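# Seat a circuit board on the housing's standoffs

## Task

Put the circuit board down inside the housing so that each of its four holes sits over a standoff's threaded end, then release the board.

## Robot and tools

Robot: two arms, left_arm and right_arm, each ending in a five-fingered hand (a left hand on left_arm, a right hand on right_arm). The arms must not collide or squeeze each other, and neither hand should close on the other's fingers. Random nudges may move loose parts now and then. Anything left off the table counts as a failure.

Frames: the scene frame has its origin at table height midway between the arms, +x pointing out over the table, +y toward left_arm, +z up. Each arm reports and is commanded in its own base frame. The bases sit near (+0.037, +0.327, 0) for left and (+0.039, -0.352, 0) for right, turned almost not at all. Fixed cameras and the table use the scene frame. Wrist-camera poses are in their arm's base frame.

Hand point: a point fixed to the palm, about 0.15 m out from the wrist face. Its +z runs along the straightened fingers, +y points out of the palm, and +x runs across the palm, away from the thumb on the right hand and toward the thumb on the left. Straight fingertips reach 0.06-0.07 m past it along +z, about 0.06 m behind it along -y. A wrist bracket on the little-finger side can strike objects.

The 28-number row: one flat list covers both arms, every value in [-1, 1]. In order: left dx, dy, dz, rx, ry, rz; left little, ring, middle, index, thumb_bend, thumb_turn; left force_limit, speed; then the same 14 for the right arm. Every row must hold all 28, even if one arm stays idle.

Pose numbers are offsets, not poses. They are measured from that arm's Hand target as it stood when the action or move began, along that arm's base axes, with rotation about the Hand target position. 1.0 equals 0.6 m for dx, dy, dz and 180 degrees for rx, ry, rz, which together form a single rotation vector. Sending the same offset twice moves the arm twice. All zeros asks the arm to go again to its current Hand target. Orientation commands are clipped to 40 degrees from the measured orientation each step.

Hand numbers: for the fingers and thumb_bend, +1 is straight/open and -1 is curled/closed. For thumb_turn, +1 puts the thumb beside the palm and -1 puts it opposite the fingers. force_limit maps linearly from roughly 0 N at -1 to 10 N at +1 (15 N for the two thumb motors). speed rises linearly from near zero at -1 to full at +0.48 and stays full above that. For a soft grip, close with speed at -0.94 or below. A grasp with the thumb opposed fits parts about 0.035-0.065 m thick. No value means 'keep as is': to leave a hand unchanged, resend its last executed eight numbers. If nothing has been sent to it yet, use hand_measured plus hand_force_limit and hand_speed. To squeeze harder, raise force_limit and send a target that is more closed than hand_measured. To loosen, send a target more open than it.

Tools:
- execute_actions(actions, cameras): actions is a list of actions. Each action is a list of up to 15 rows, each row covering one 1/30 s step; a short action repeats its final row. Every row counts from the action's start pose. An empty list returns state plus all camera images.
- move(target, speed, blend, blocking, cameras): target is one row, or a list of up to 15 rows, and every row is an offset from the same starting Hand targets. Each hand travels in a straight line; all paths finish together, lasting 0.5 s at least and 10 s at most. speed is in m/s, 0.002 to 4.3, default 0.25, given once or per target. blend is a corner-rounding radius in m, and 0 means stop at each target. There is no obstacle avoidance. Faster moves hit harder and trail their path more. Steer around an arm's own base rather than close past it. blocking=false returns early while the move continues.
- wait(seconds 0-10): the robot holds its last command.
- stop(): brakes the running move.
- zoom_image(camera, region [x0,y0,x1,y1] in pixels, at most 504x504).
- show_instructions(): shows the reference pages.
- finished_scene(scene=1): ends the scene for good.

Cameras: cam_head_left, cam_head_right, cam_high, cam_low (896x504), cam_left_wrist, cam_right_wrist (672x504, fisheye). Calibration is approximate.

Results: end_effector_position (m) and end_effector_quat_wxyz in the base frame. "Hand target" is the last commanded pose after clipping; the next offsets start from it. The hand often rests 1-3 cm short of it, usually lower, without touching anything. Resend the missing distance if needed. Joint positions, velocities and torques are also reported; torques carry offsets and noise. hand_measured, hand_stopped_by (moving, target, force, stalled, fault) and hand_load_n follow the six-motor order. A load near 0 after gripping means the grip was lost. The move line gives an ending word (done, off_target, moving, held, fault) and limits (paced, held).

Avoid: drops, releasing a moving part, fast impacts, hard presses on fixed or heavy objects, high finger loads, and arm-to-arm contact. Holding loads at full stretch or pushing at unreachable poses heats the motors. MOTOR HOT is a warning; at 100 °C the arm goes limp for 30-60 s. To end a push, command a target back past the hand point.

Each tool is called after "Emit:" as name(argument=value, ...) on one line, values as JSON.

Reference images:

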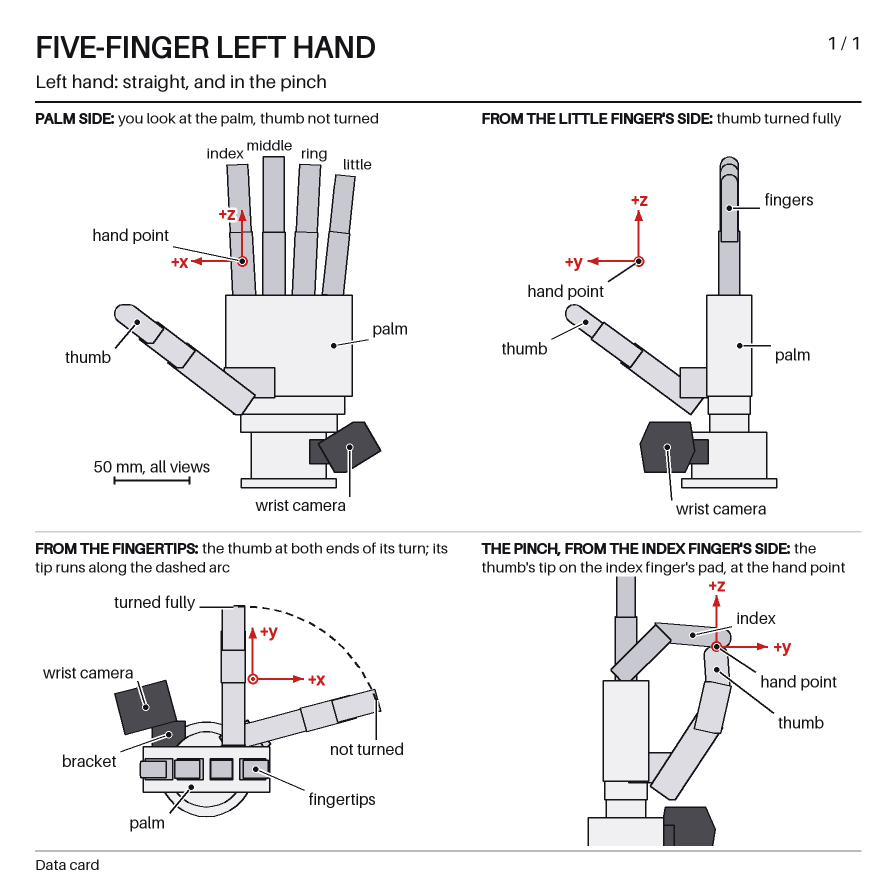

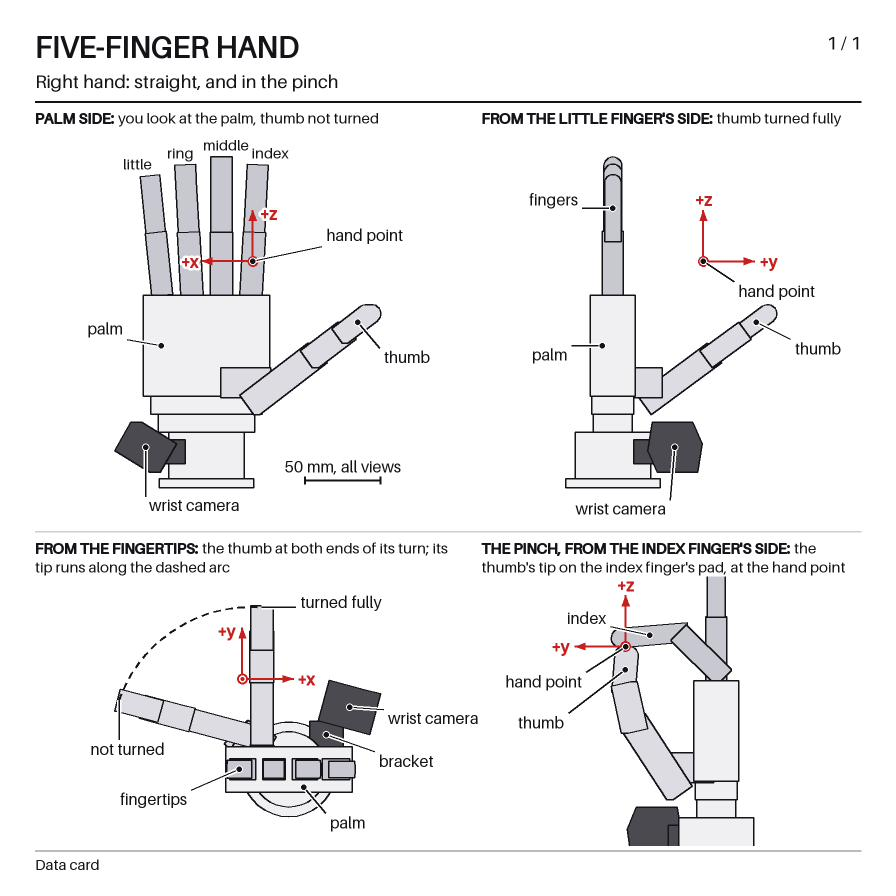

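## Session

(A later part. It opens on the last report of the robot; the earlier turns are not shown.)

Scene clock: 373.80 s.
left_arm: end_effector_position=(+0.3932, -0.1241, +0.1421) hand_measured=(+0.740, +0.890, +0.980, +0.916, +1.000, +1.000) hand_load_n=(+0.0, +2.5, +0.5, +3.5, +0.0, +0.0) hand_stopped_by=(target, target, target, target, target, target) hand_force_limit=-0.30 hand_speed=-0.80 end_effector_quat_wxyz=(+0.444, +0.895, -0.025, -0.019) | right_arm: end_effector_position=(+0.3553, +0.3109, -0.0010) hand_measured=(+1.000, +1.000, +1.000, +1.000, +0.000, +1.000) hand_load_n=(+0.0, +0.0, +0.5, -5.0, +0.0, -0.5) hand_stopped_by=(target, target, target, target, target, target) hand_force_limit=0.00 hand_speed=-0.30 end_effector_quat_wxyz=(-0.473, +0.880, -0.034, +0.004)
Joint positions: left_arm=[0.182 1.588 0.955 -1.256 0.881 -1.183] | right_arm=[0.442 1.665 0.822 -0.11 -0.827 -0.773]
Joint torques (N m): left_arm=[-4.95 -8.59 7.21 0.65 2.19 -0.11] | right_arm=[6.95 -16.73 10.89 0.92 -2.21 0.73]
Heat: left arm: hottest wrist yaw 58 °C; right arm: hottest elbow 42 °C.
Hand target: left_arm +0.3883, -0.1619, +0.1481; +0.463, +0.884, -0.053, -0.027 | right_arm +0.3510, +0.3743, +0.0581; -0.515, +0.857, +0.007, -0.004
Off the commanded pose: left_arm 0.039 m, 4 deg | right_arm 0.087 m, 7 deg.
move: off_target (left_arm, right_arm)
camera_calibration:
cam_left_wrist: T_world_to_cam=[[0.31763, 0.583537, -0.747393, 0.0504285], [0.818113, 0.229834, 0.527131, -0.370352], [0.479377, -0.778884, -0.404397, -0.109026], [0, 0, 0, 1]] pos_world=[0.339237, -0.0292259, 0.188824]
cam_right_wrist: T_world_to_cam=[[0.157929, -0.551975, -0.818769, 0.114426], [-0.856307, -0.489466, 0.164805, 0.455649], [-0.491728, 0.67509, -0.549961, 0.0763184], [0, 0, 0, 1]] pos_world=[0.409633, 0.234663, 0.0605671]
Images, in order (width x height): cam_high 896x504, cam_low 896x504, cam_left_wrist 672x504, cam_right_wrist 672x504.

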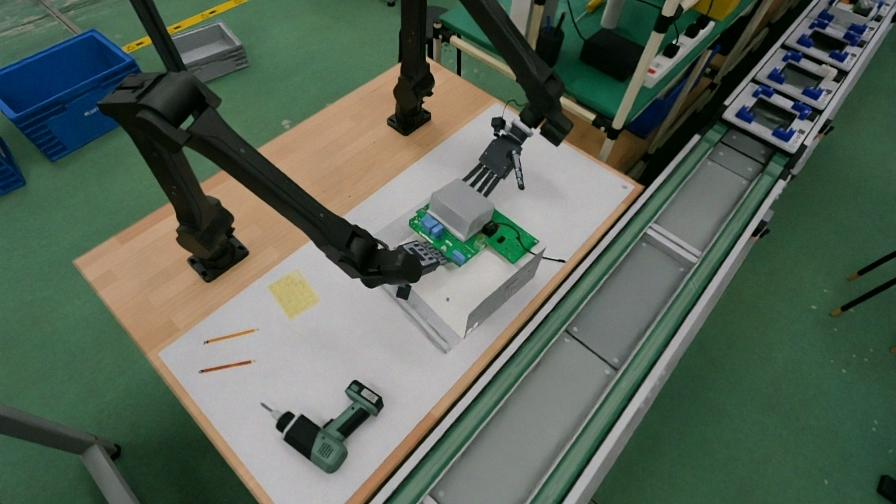

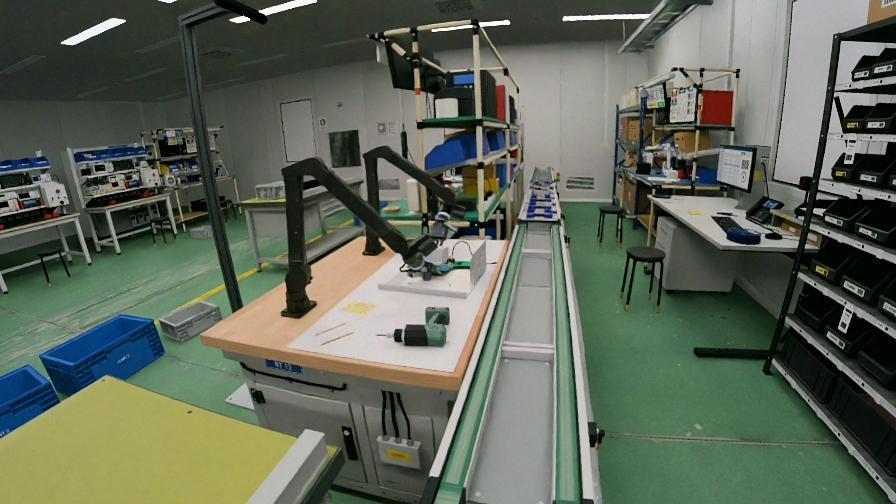

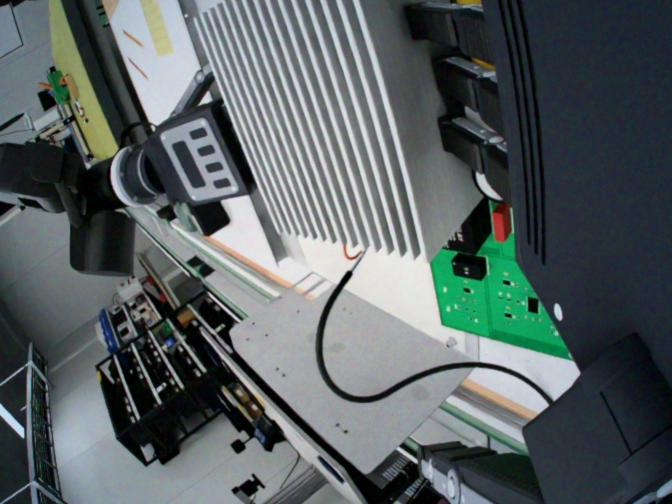

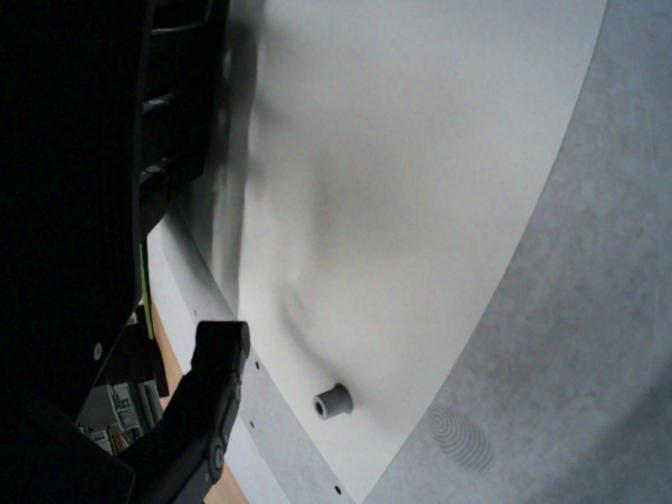

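Emit:
move(target=[0.039,-0.10,0.0,0,0,-0.0078,0.74,0.89,0.98,0.915,1,1,-0.3,-0.8,0.033,-0.0925,0.0,0,0,-0.0078,1,1,1,1,0,1,0,-0.3], speed=0.06, cameras=["cam_high","cam_right_wrist","cam_low","cam_left_wrist"])

Emit:
zoom_image(camera="cam_high", region=[380, 180, 560, 310])

Emit:
zoom_image(camera="cam_low", region=[400, 210, 490, 300])

Scene clock: 376.67 s.
left_arm: end_effector_position=(+0.4008, -0.1623, +0.1415) hand_measured=(+0.740, +0.890, +0.980, +0.916, +1.000, +1.000) hand_load_n=(+2.0, +2.0, +0.0, +1.5, +0.0, +0.0) hand_stopped_by=(target, target, target, target, target, target) hand_force_limit=-0.30 hand_speed=-0.80 end_effector_quat_wxyz=(+0.431, +0.901, -0.026, -0.032) | right_arm: end_effector_position=(+0.3574, +0.2761, +0.0000) hand_measured=(+1.000, +1.000, +1.000, +1.000, +0.000, +1.000) hand_load_n=(+0.0, +0.0, +1.5, -6.5, +0.0, +0.0) hand_stopped_by=(target, target, target, target, target, target) hand_force_limit=0.00 hand_speed=-0.30 end_effector_quat_wxyz=(-0.469, +0.882, -0.048, -0.009)
Joint positions: left_arm=[0.074 1.574 0.962 -1.174 0.875 -1.338] | right_arm=[0.361 1.652 0.822 -0.222 -0.871 -0.856]
Joint torques (N m): left_arm=[-7.94 -6.01 10.26 2.86 3.41 -0.38] | right_arm=[3.02 -17.08 10.45 0.83 -2.91 0.3]
Heat: left arm: hottest wrist yaw 60 °C; right arm: hottest elbow 42 °C.
Hand target: left_arm +0.4117, -0.2219, +0.1482; +0.463, +0.883, -0.064, -0.033 | right_arm +0.3708, +0.3188, +0.0580; -0.515, +0.857, -0.003, +0.002
Off the commanded pose: left_arm 0.061 m, 6 deg | right_arm 0.073 m, 8 deg.
move: off_target (left_arm, right_arm)
camera_calibration:
cam_left_wrist: T_world_to_cam=[[0.309916, 0.601014, -0.736705, 0.0742086], [0.832257, 0.203136, 0.515834, -0.375879], [0.459674, -0.772993, -0.437243, -0.129264], [0, 0, 0, 1]] pos_world=[0.349248, -0.0681659, 0.192041]
cam_right_wrist: T_world_to_cam=[[0.121861, -0.559167, -0.82005, 0.110556], [-0.85488, -0.478925, 0.199527, 0.436818], [-0.504312, 0.67673, -0.536383, 0.105448], [0, 0, 0, 1]] pos_world=[0.413133, 0.199663, 0.0600648]
Images, in order (width x height): cam_high 896x504, cam_low 896x504, cam_left_wrist 672x504, cam_right_wrist 672x504.

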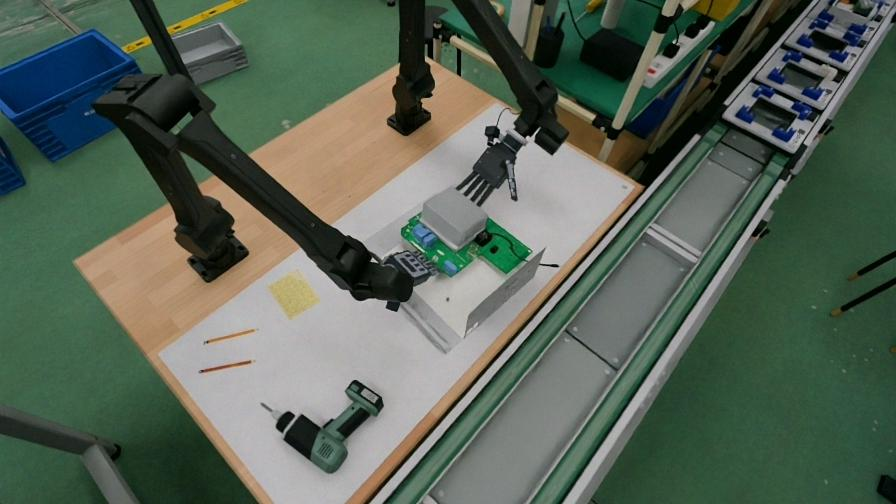

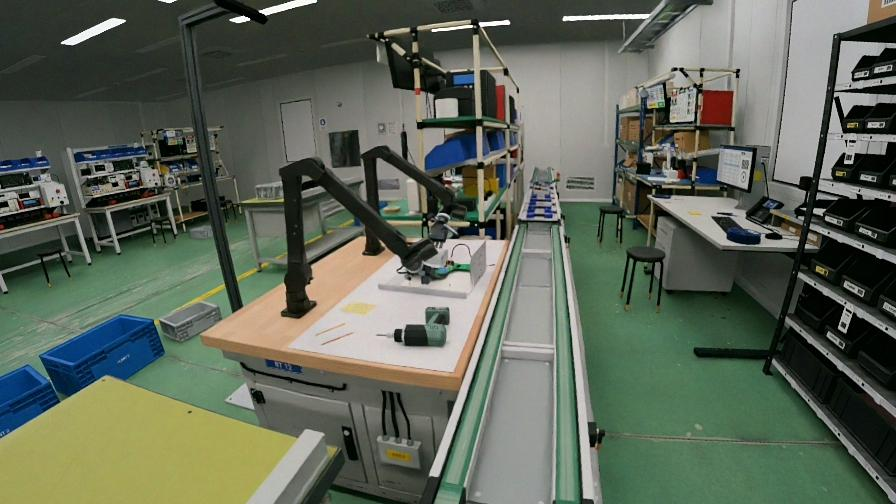

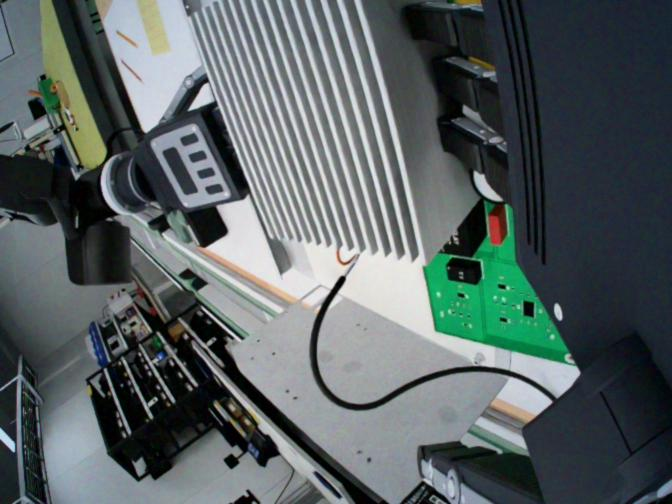

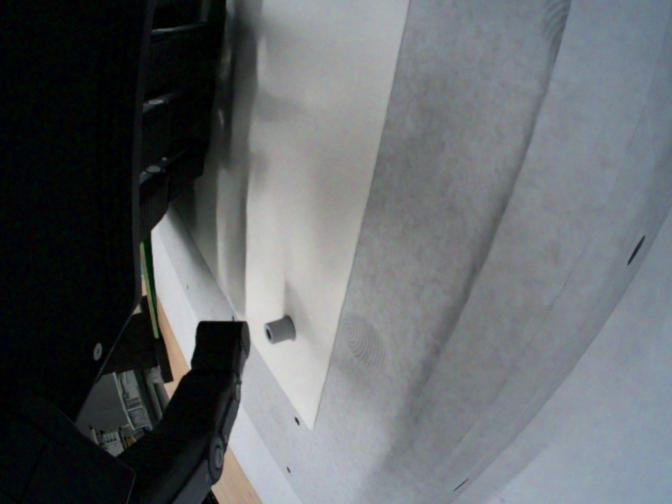

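Scaled by 2.800.

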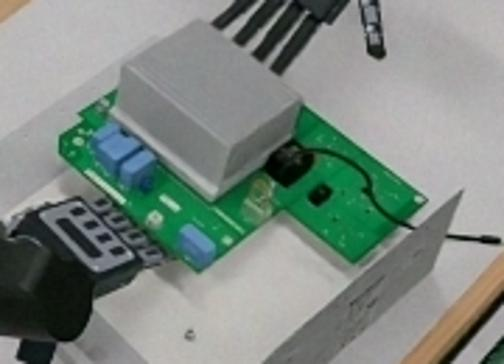

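Scaled by 5.600.

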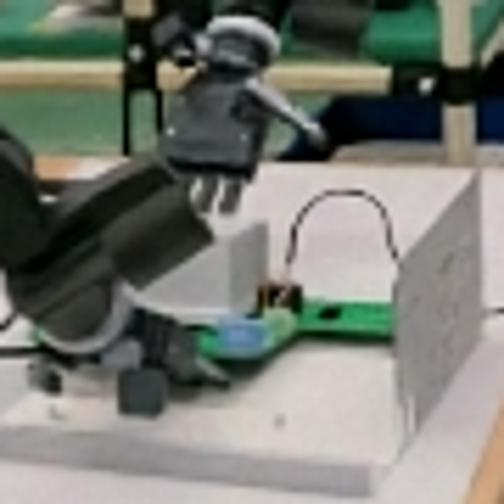

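Emit:
move(target=[0.06,-0.09,0.0,0,0,-0.025,0.74,0.89,0.98,0.915,1,1,-0.3,-0.8,0.03,-0.083,0.0,0,0,-0.02,1,1,1,1,0,1,0,-0.3], speed=0.06, cameras=["cam_high","cam_right_wrist","cam_low","cam_left_wrist"])

Emit:
zoom_image(camera="cam_high", region=[380, 180, 560, 310])

Emit:
zoom_image(camera="cam_low", region=[400, 210, 490, 300])

Scene clock: 381.07 s.
left_arm: end_effector_position=(+0.4317, -0.2089, +0.1450) hand_measured=(+0.740, +0.890, +0.980, +0.916, +1.000, +1.000) hand_load_n=(+0.5, +2.5, -0.5, +2.5, +0.0, +0.0) hand_stopped_by=(target, target, target, target, target, target) hand_force_limit=-0.30 hand_speed=-0.80 end_effector_quat_wxyz=(+0.432, +0.899, -0.042, -0.057) | right_arm: end_effector_position=(+0.3741, +0.2311, +0.0006) hand_measured=(+1.000, +1.000, +1.000, +1.000, +0.000, +1.000) hand_load_n=(+0.0, +0.0, +1.0, -5.0, +0.0, +0.0) hand_stopped_by=(target, target, target, target, target, target) hand_force_limit=0.00 hand_speed=-0.30 end_effector_quat_wxyz=(-0.468, +0.880, -0.076, +0.003)
Joint positions: left_arm=[-0.04 1.659 1.081 -1.165 0.891 -1.434] | right_arm=[0.248 1.643 0.822 -0.293 -0.894 -0.929]
Joint torques (N m): left_arm=[-7.88 -5.3 13.29 3.29 3.08 -0.13] | right_arm=[3.14 -17.49 9.54 0.77 -3.27 0.26]
Heat: left arm: hottest wrist yaw 63 °C; right arm: hottest elbow 42 °C.
Hand target: left_arm +0.4478, -0.2757, +0.1482; +0.461, +0.880, -0.099, -0.051 | right_arm +0.3888, +0.2690, +0.0581; -0.515, +0.857, -0.030, +0.018
Off the commanded pose: left_arm 0.069 m, 8 deg | right_arm 0.070 m, 8 deg.
move: off_target (left_arm, right_arm)
camera_calibration:
cam_left_wrist: T_world_to_cam=[[0.316956, 0.582242, -0.748688, 0.0899938], [0.857179, 0.162006, 0.488875, -0.409342], [0.405935, -0.796711, -0.447737, -0.158152], [0, 0, 0, 1]] pos_world=[0.386554, -0.112084, 0.196684]
cam_right_wrist: T_world_to_cam=[[0.0834813, -0.567984, -0.818795, 0.100222], [-0.881768, -0.424886, 0.204834, 0.427086], [-0.464237, 0.704887, -0.5363, 0.123037], [0, 0, 0, 1]] pos_world=[0.425343, 0.15166, 0.0605641]
Images, in order (width x height): cam_high 896x504, cam_low 896x504, cam_left_wrist 672x504, cam_right_wrist 672x504.

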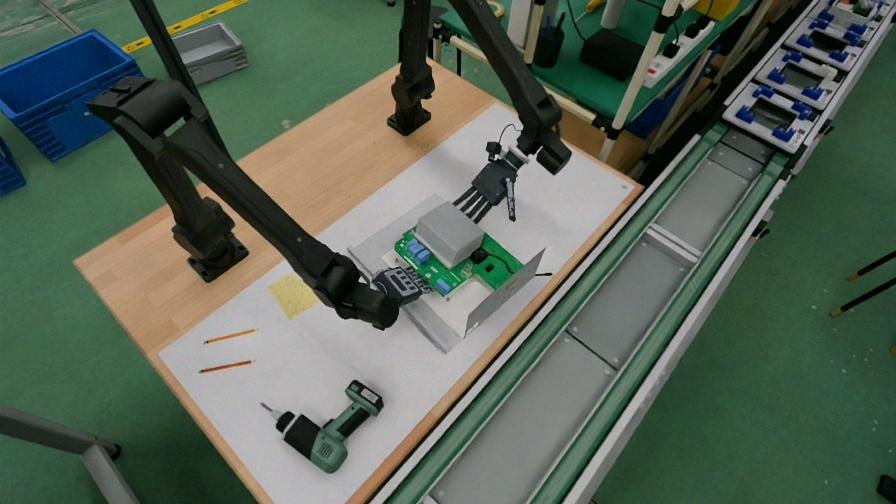

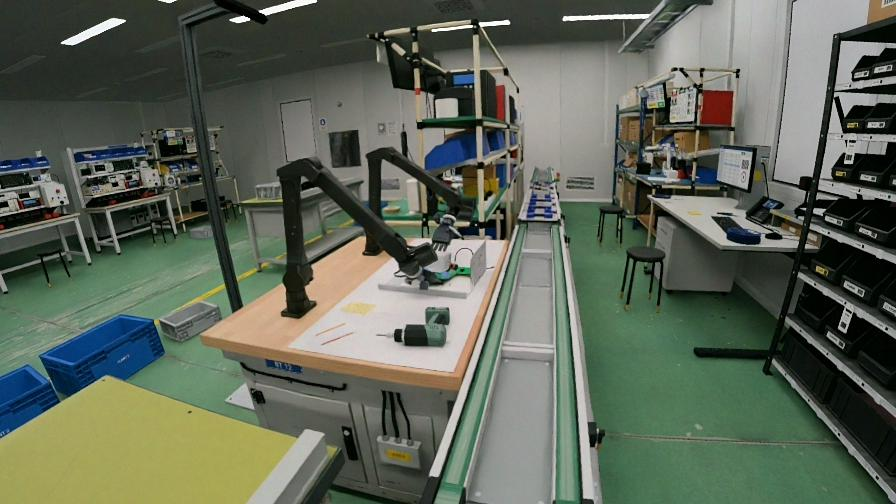

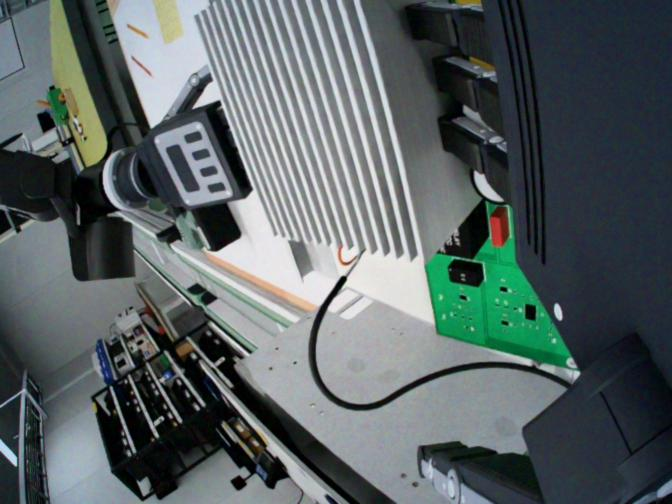

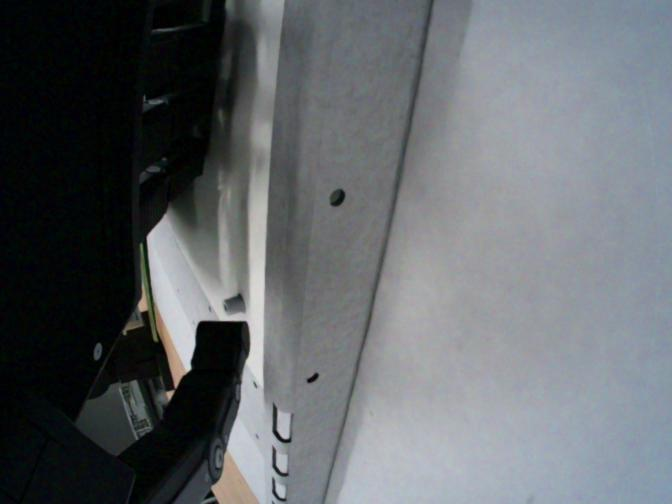

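Scaled by 2.800.

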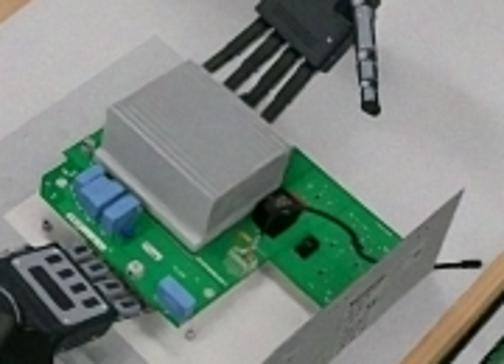

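Scaled by 5.600.

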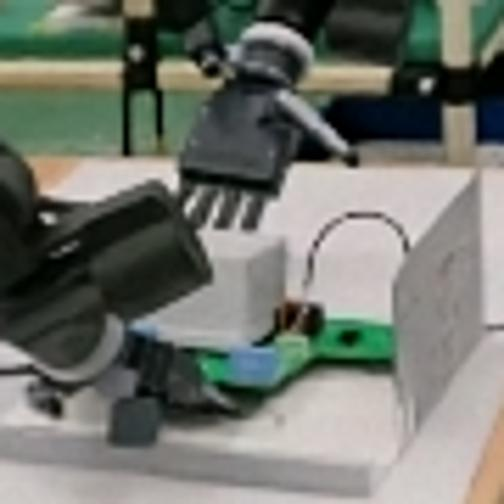

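Emit:
move(target=[0.013,-0.042,0.0,0,0,-0.002,0.74,0.89,0.98,0.915,1,1,-0.3,-0.8,0.015,-0.042,0.0,0,0,-0.002,1,1,1,1,0,1,0,-0.3], speed=0.05, cameras=["cam_high","cam_right_wrist","cam_low","cam_left_wrist"])

Emit:
zoom_image(camera="cam_high", region=[380, 200, 500, 320])

Emit:
zoom_image(camera="cam_low", region=[400, 210, 490, 300])

Scene clock: 383.00 s.
left_arm: end_effector_position=(+0.4339, -0.2278, +0.1467) hand_measured=(+0.740, +0.890, +0.980, +0.916, +1.000, +1.000) hand_load_n=(+0.0, +3.0, +0.0, +2.5, +0.0, +0.0) hand_stopped_by=(target, target, target, target, target, target) hand_force_limit=-0.30 hand_speed=-0.80 end_effector_quat_wxyz=(+0.432, +0.898, -0.034, -0.073) | right_arm: end_effector_position=(+0.3713, +0.2124, +0.0013) hand_measured=(+1.000, +1.000, +1.000, +1.000, +0.000, +1.000) hand_load_n=(+0.0, +0.0, +0.0, -6.0, -1.5, +0.5) hand_stopped_by=(target, target, target, target, target, target) hand_force_limit=0.00 hand_speed=-0.30 end_effector_quat_wxyz=(-0.469, +0.879, -0.089, -0.010)
Joint positions: left_arm=[-0.083 1.667 1.099 -1.159 0.898 -1.502] | right_arm=[0.2 1.643 0.827 -0.367 -0.92 -0.974]
Joint torques (N m): left_arm=[-8.29 -5.01 13.86 4.93 3 -0.13] | right_arm=[1.96 -16.97 10.47 0.54 -3.31 -0.16]
Heat: left arm: hottest wrist yaw 64 °C; right arm: hottest elbow 42 °C.
Hand target: left_arm +0.4556, -0.3010, +0.1482; +0.461, +0.880, -0.101, -0.053 | right_arm +0.3978, +0.2438, +0.0581; -0.515, +0.856, -0.033, +0.020
Off the commanded pose: left_arm 0.076 m, 9 deg | right_arm 0.070 m, 9 deg.
move: off_target (left_arm, right_arm)
camera_calibration:
cam_left_wrist: T_world_to_cam=[[0.289243, 0.583398, -0.758937, 0.115333], [0.874679, 0.161061, 0.457162, -0.412226], [0.388942, -0.796057, -0.4637, -0.163543], [0, 0, 0, 1]] pos_world=[0.390815, -0.131082, 0.20015]
cam_right_wrist: T_world_to_cam=[[0.04737, -0.564925, -0.823781, 0.103278], [-0.878982, -0.415335, 0.234281, 0.413275], [-0.474496, 0.712991, -0.516234, 0.137354], [0, 0, 0, 1]] pos_world=[0.423544, 0.13206, 0.0591633]
Images, in order (width x height): cam_high 896x504, cam_low 896x504, cam_left_wrist 672x504, cam_right_wrist 672x504.

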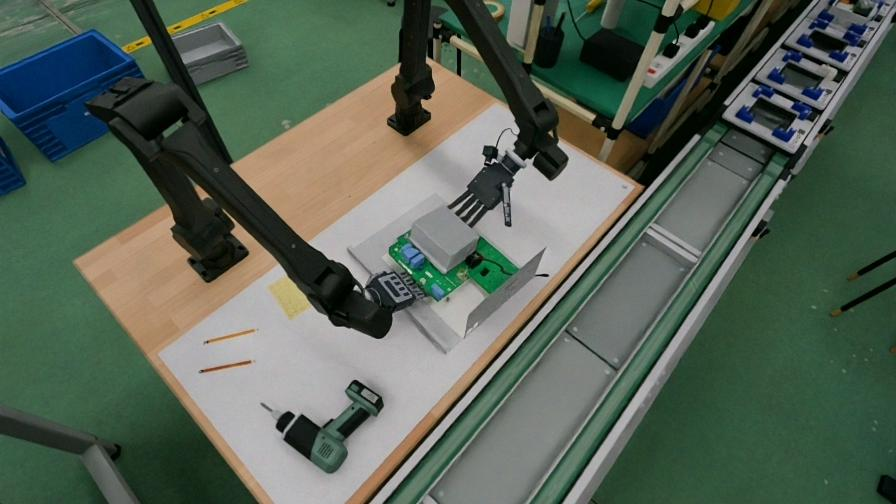

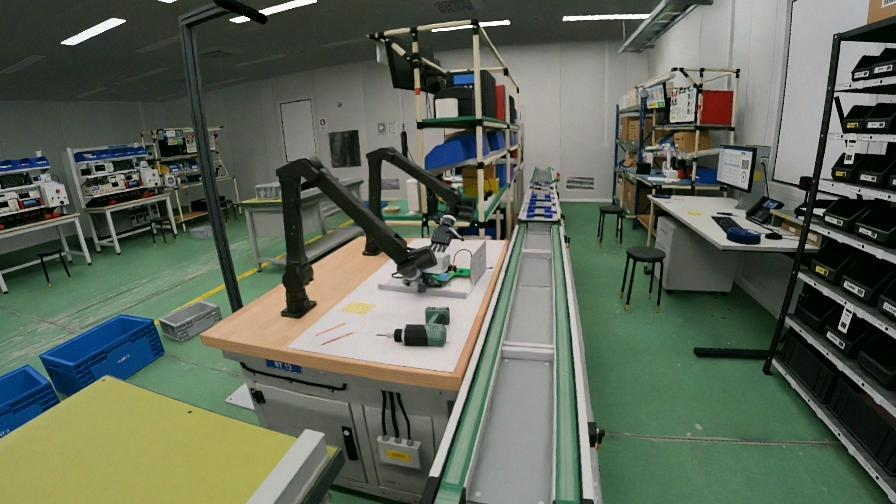

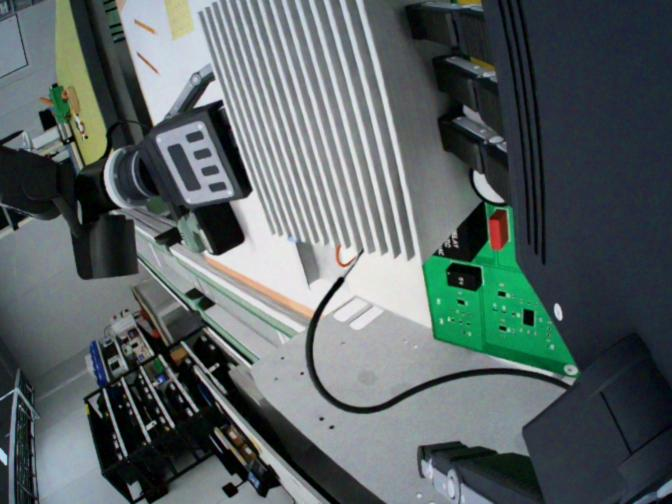

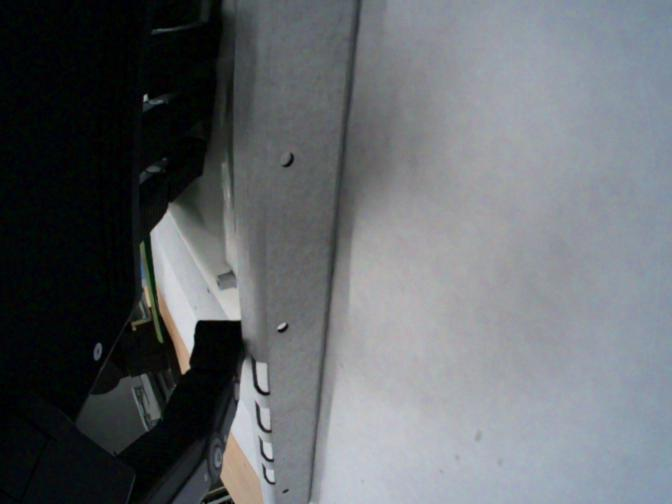

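Scaled by 4.200.

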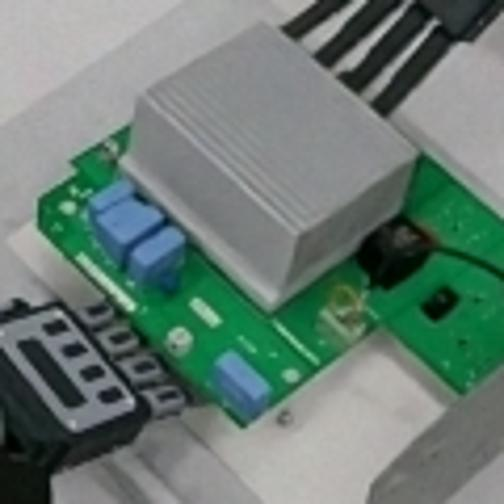

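Scaled by 5.600.

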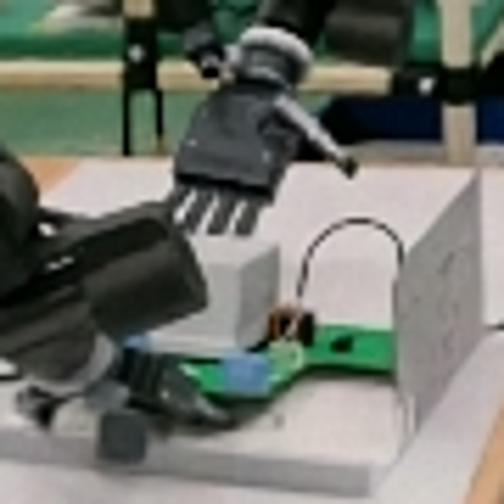

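Emit:
zoom_image(camera="cam_high", region=[385, 230, 425, 270])

Emit:
zoom_image(camera="cam_high", region=[425, 270, 475, 320])

Emit:
zoom_image(camera="cam_low", region=[425, 260, 465, 300])

Scaled by 12.600.

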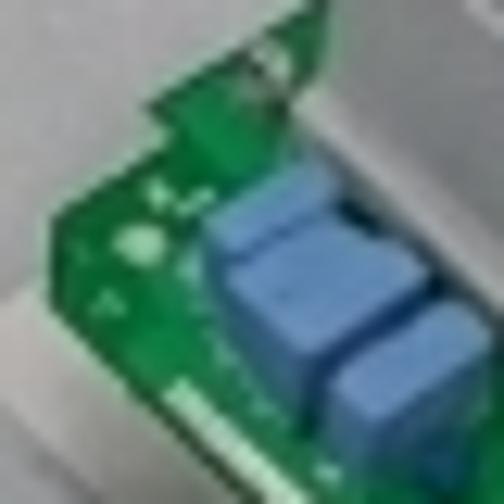

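Scaled by 10.080.

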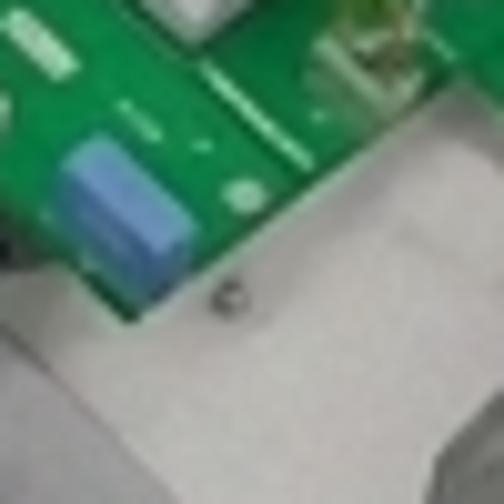

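Scaled by 12.600.

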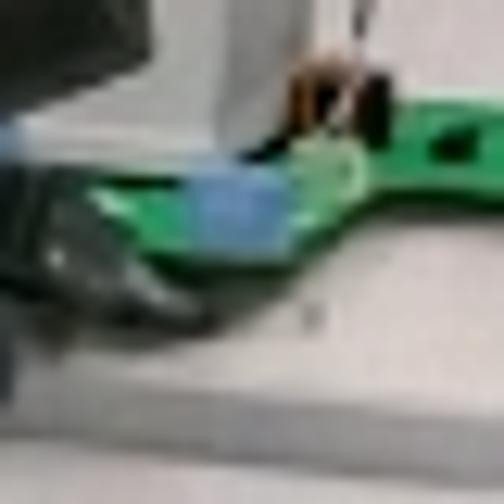

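Emit:
wait(seconds=0.1, cameras=["all"])

Emit:
zoom_image(camera="cam_head_right", region=[350, 190, 450, 290])

Emit:
zoom_image(camera="cam_head_left", region=[340, 190, 440, 290])

Emit:
zoom_image(camera="cam_right_wrist", region=[120, 80, 320, 330])

Scene clock: 384.93 s.
left_arm: end_effector_position=(+0.4339, -0.2278, +0.1467) hand_measured=(+0.740, +0.890, +0.980, +0.916, +1.000, +1.000) hand_load_n=(+0.0, +3.0, +0.0, +2.5, +0.0, +0.0) hand_stopped_by=(target, target, target, target, target, target) hand_force_limit=-0.30 hand_speed=-0.80 end_effector_quat_wxyz=(+0.432, +0.898, -0.034, -0.073) | right_arm: end_effector_position=(+0.3713, +0.2124, +0.0013) hand_measured=(+1.000, +1.000, +1.000, +1.000, +0.000, +1.000) hand_load_n=(+0.0, +0.0, +0.0, -6.0, -1.5, +0.5) hand_stopped_by=(target, target, target, target, target, target) hand_force_limit=0.00 hand_speed=-0.30 end_effector_quat_wxyz=(-0.469, +0.879, -0.089, -0.010)
Joint positions: left_arm=[-0.083 1.667 1.099 -1.159 0.898 -1.502] | right_arm=[0.2 1.643 0.827 -0.367 -0.92 -0.974]
Joint torques (N m): left_arm=[-8.29 -5.01 13.87 4.9 3 -0.13] | right_arm=[1.73 -16.97 10.43 0.54 -3.27 -0.14]
Heat: left arm: hottest wrist yaw 65 °C; right arm: hottest elbow 42 °C.
Hand target: left_arm +0.4556, -0.3010, +0.1482; +0.461, +0.880, -0.101, -0.053 | right_arm +0.3978, +0.2438, +0.0581; -0.515, +0.856, -0.033, +0.020
Off the commanded pose: left_arm 0.076 m, 9 deg | right_arm 0.070 m, 9 deg.
wait: 0.10 s; at rest from the start
camera_calibration:
cam_left_wrist: T_world_to_cam=[[0.289243, 0.583398, -0.758937, 0.115333], [0.874679, 0.161061, 0.457162, -0.412226], [0.388942, -0.796057, -0.4637, -0.163543], [0, 0, 0, 1]] pos_world=[0.390815, -0.131082, 0.20015]
cam_right_wrist: T_world_to_cam=[[0.04737, -0.564925, -0.823781, 0.103278], [-0.878982, -0.415335, 0.234281, 0.413275], [-0.474496, 0.712991, -0.516234, 0.137354], [0, 0, 0, 1]] pos_world=[0.423544, 0.13206, 0.0591633]

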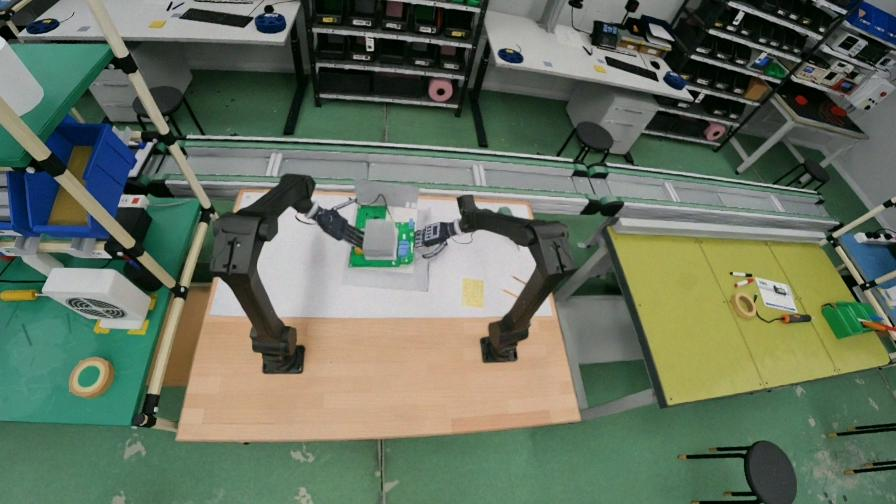

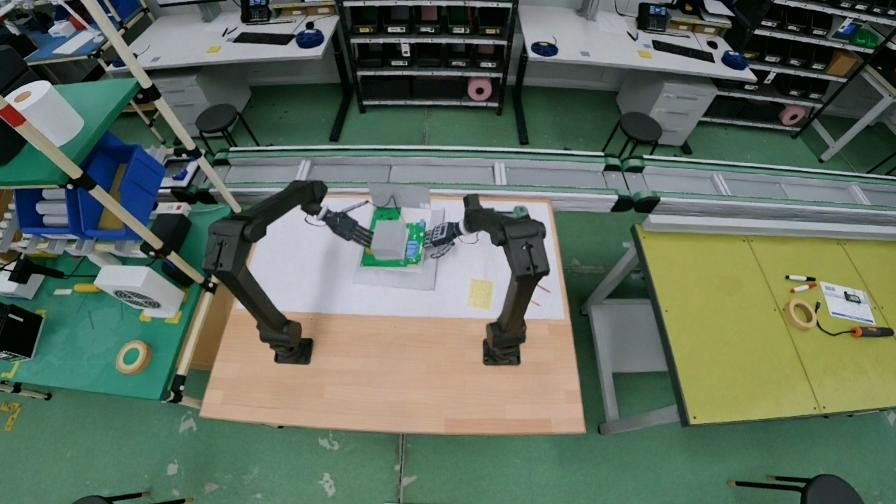

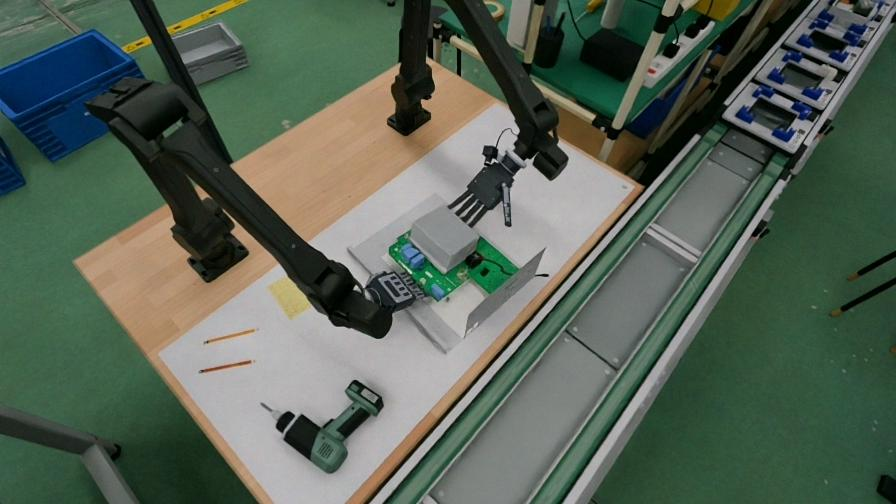

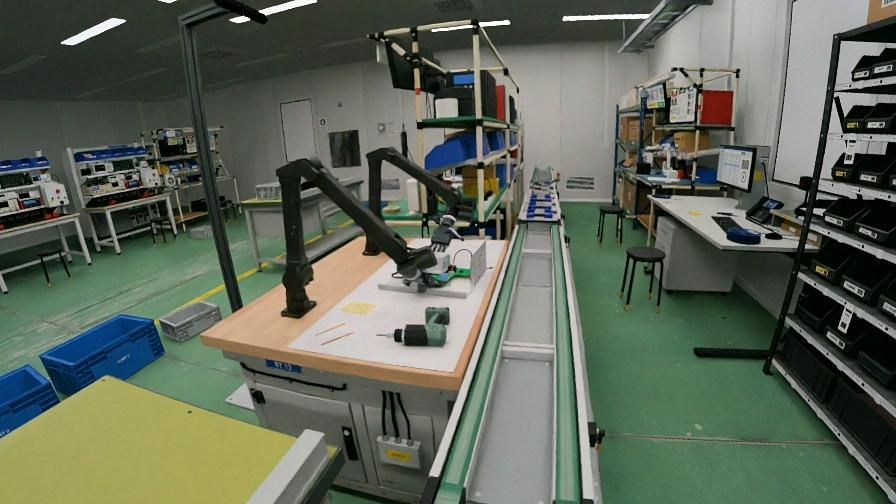

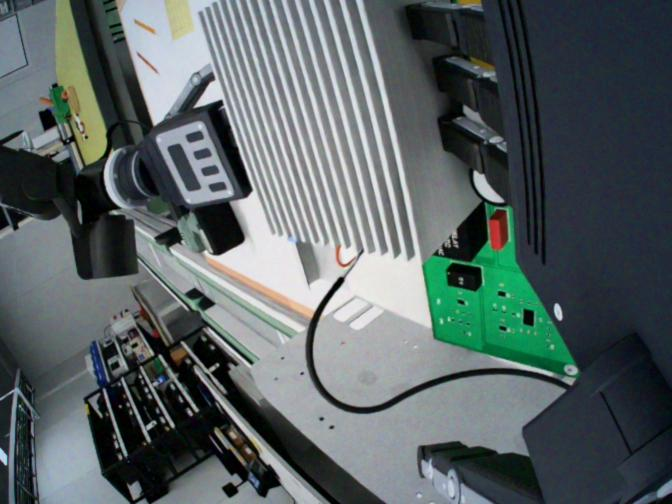

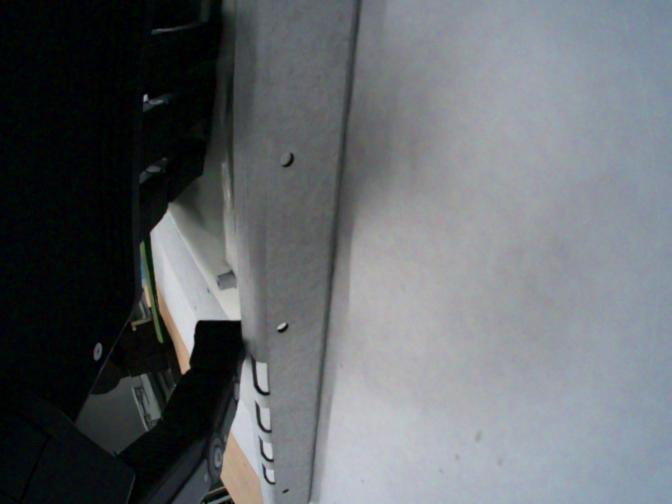

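Scaled by 5.040.

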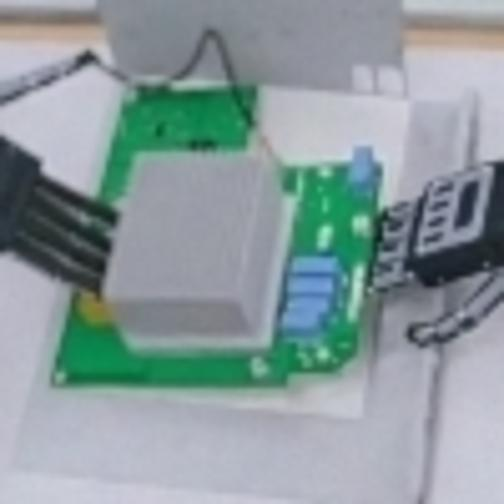

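Scaled by 5.040.

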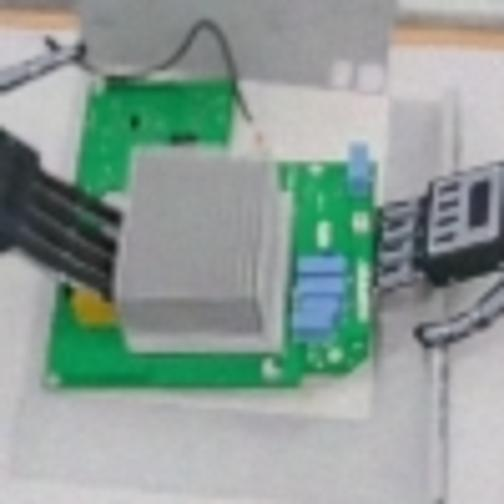

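Scaled by 2.016 from the camera's 672x504 image, which has a finer 960x720 frame.

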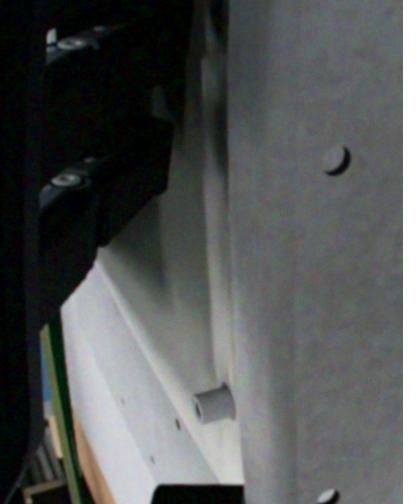

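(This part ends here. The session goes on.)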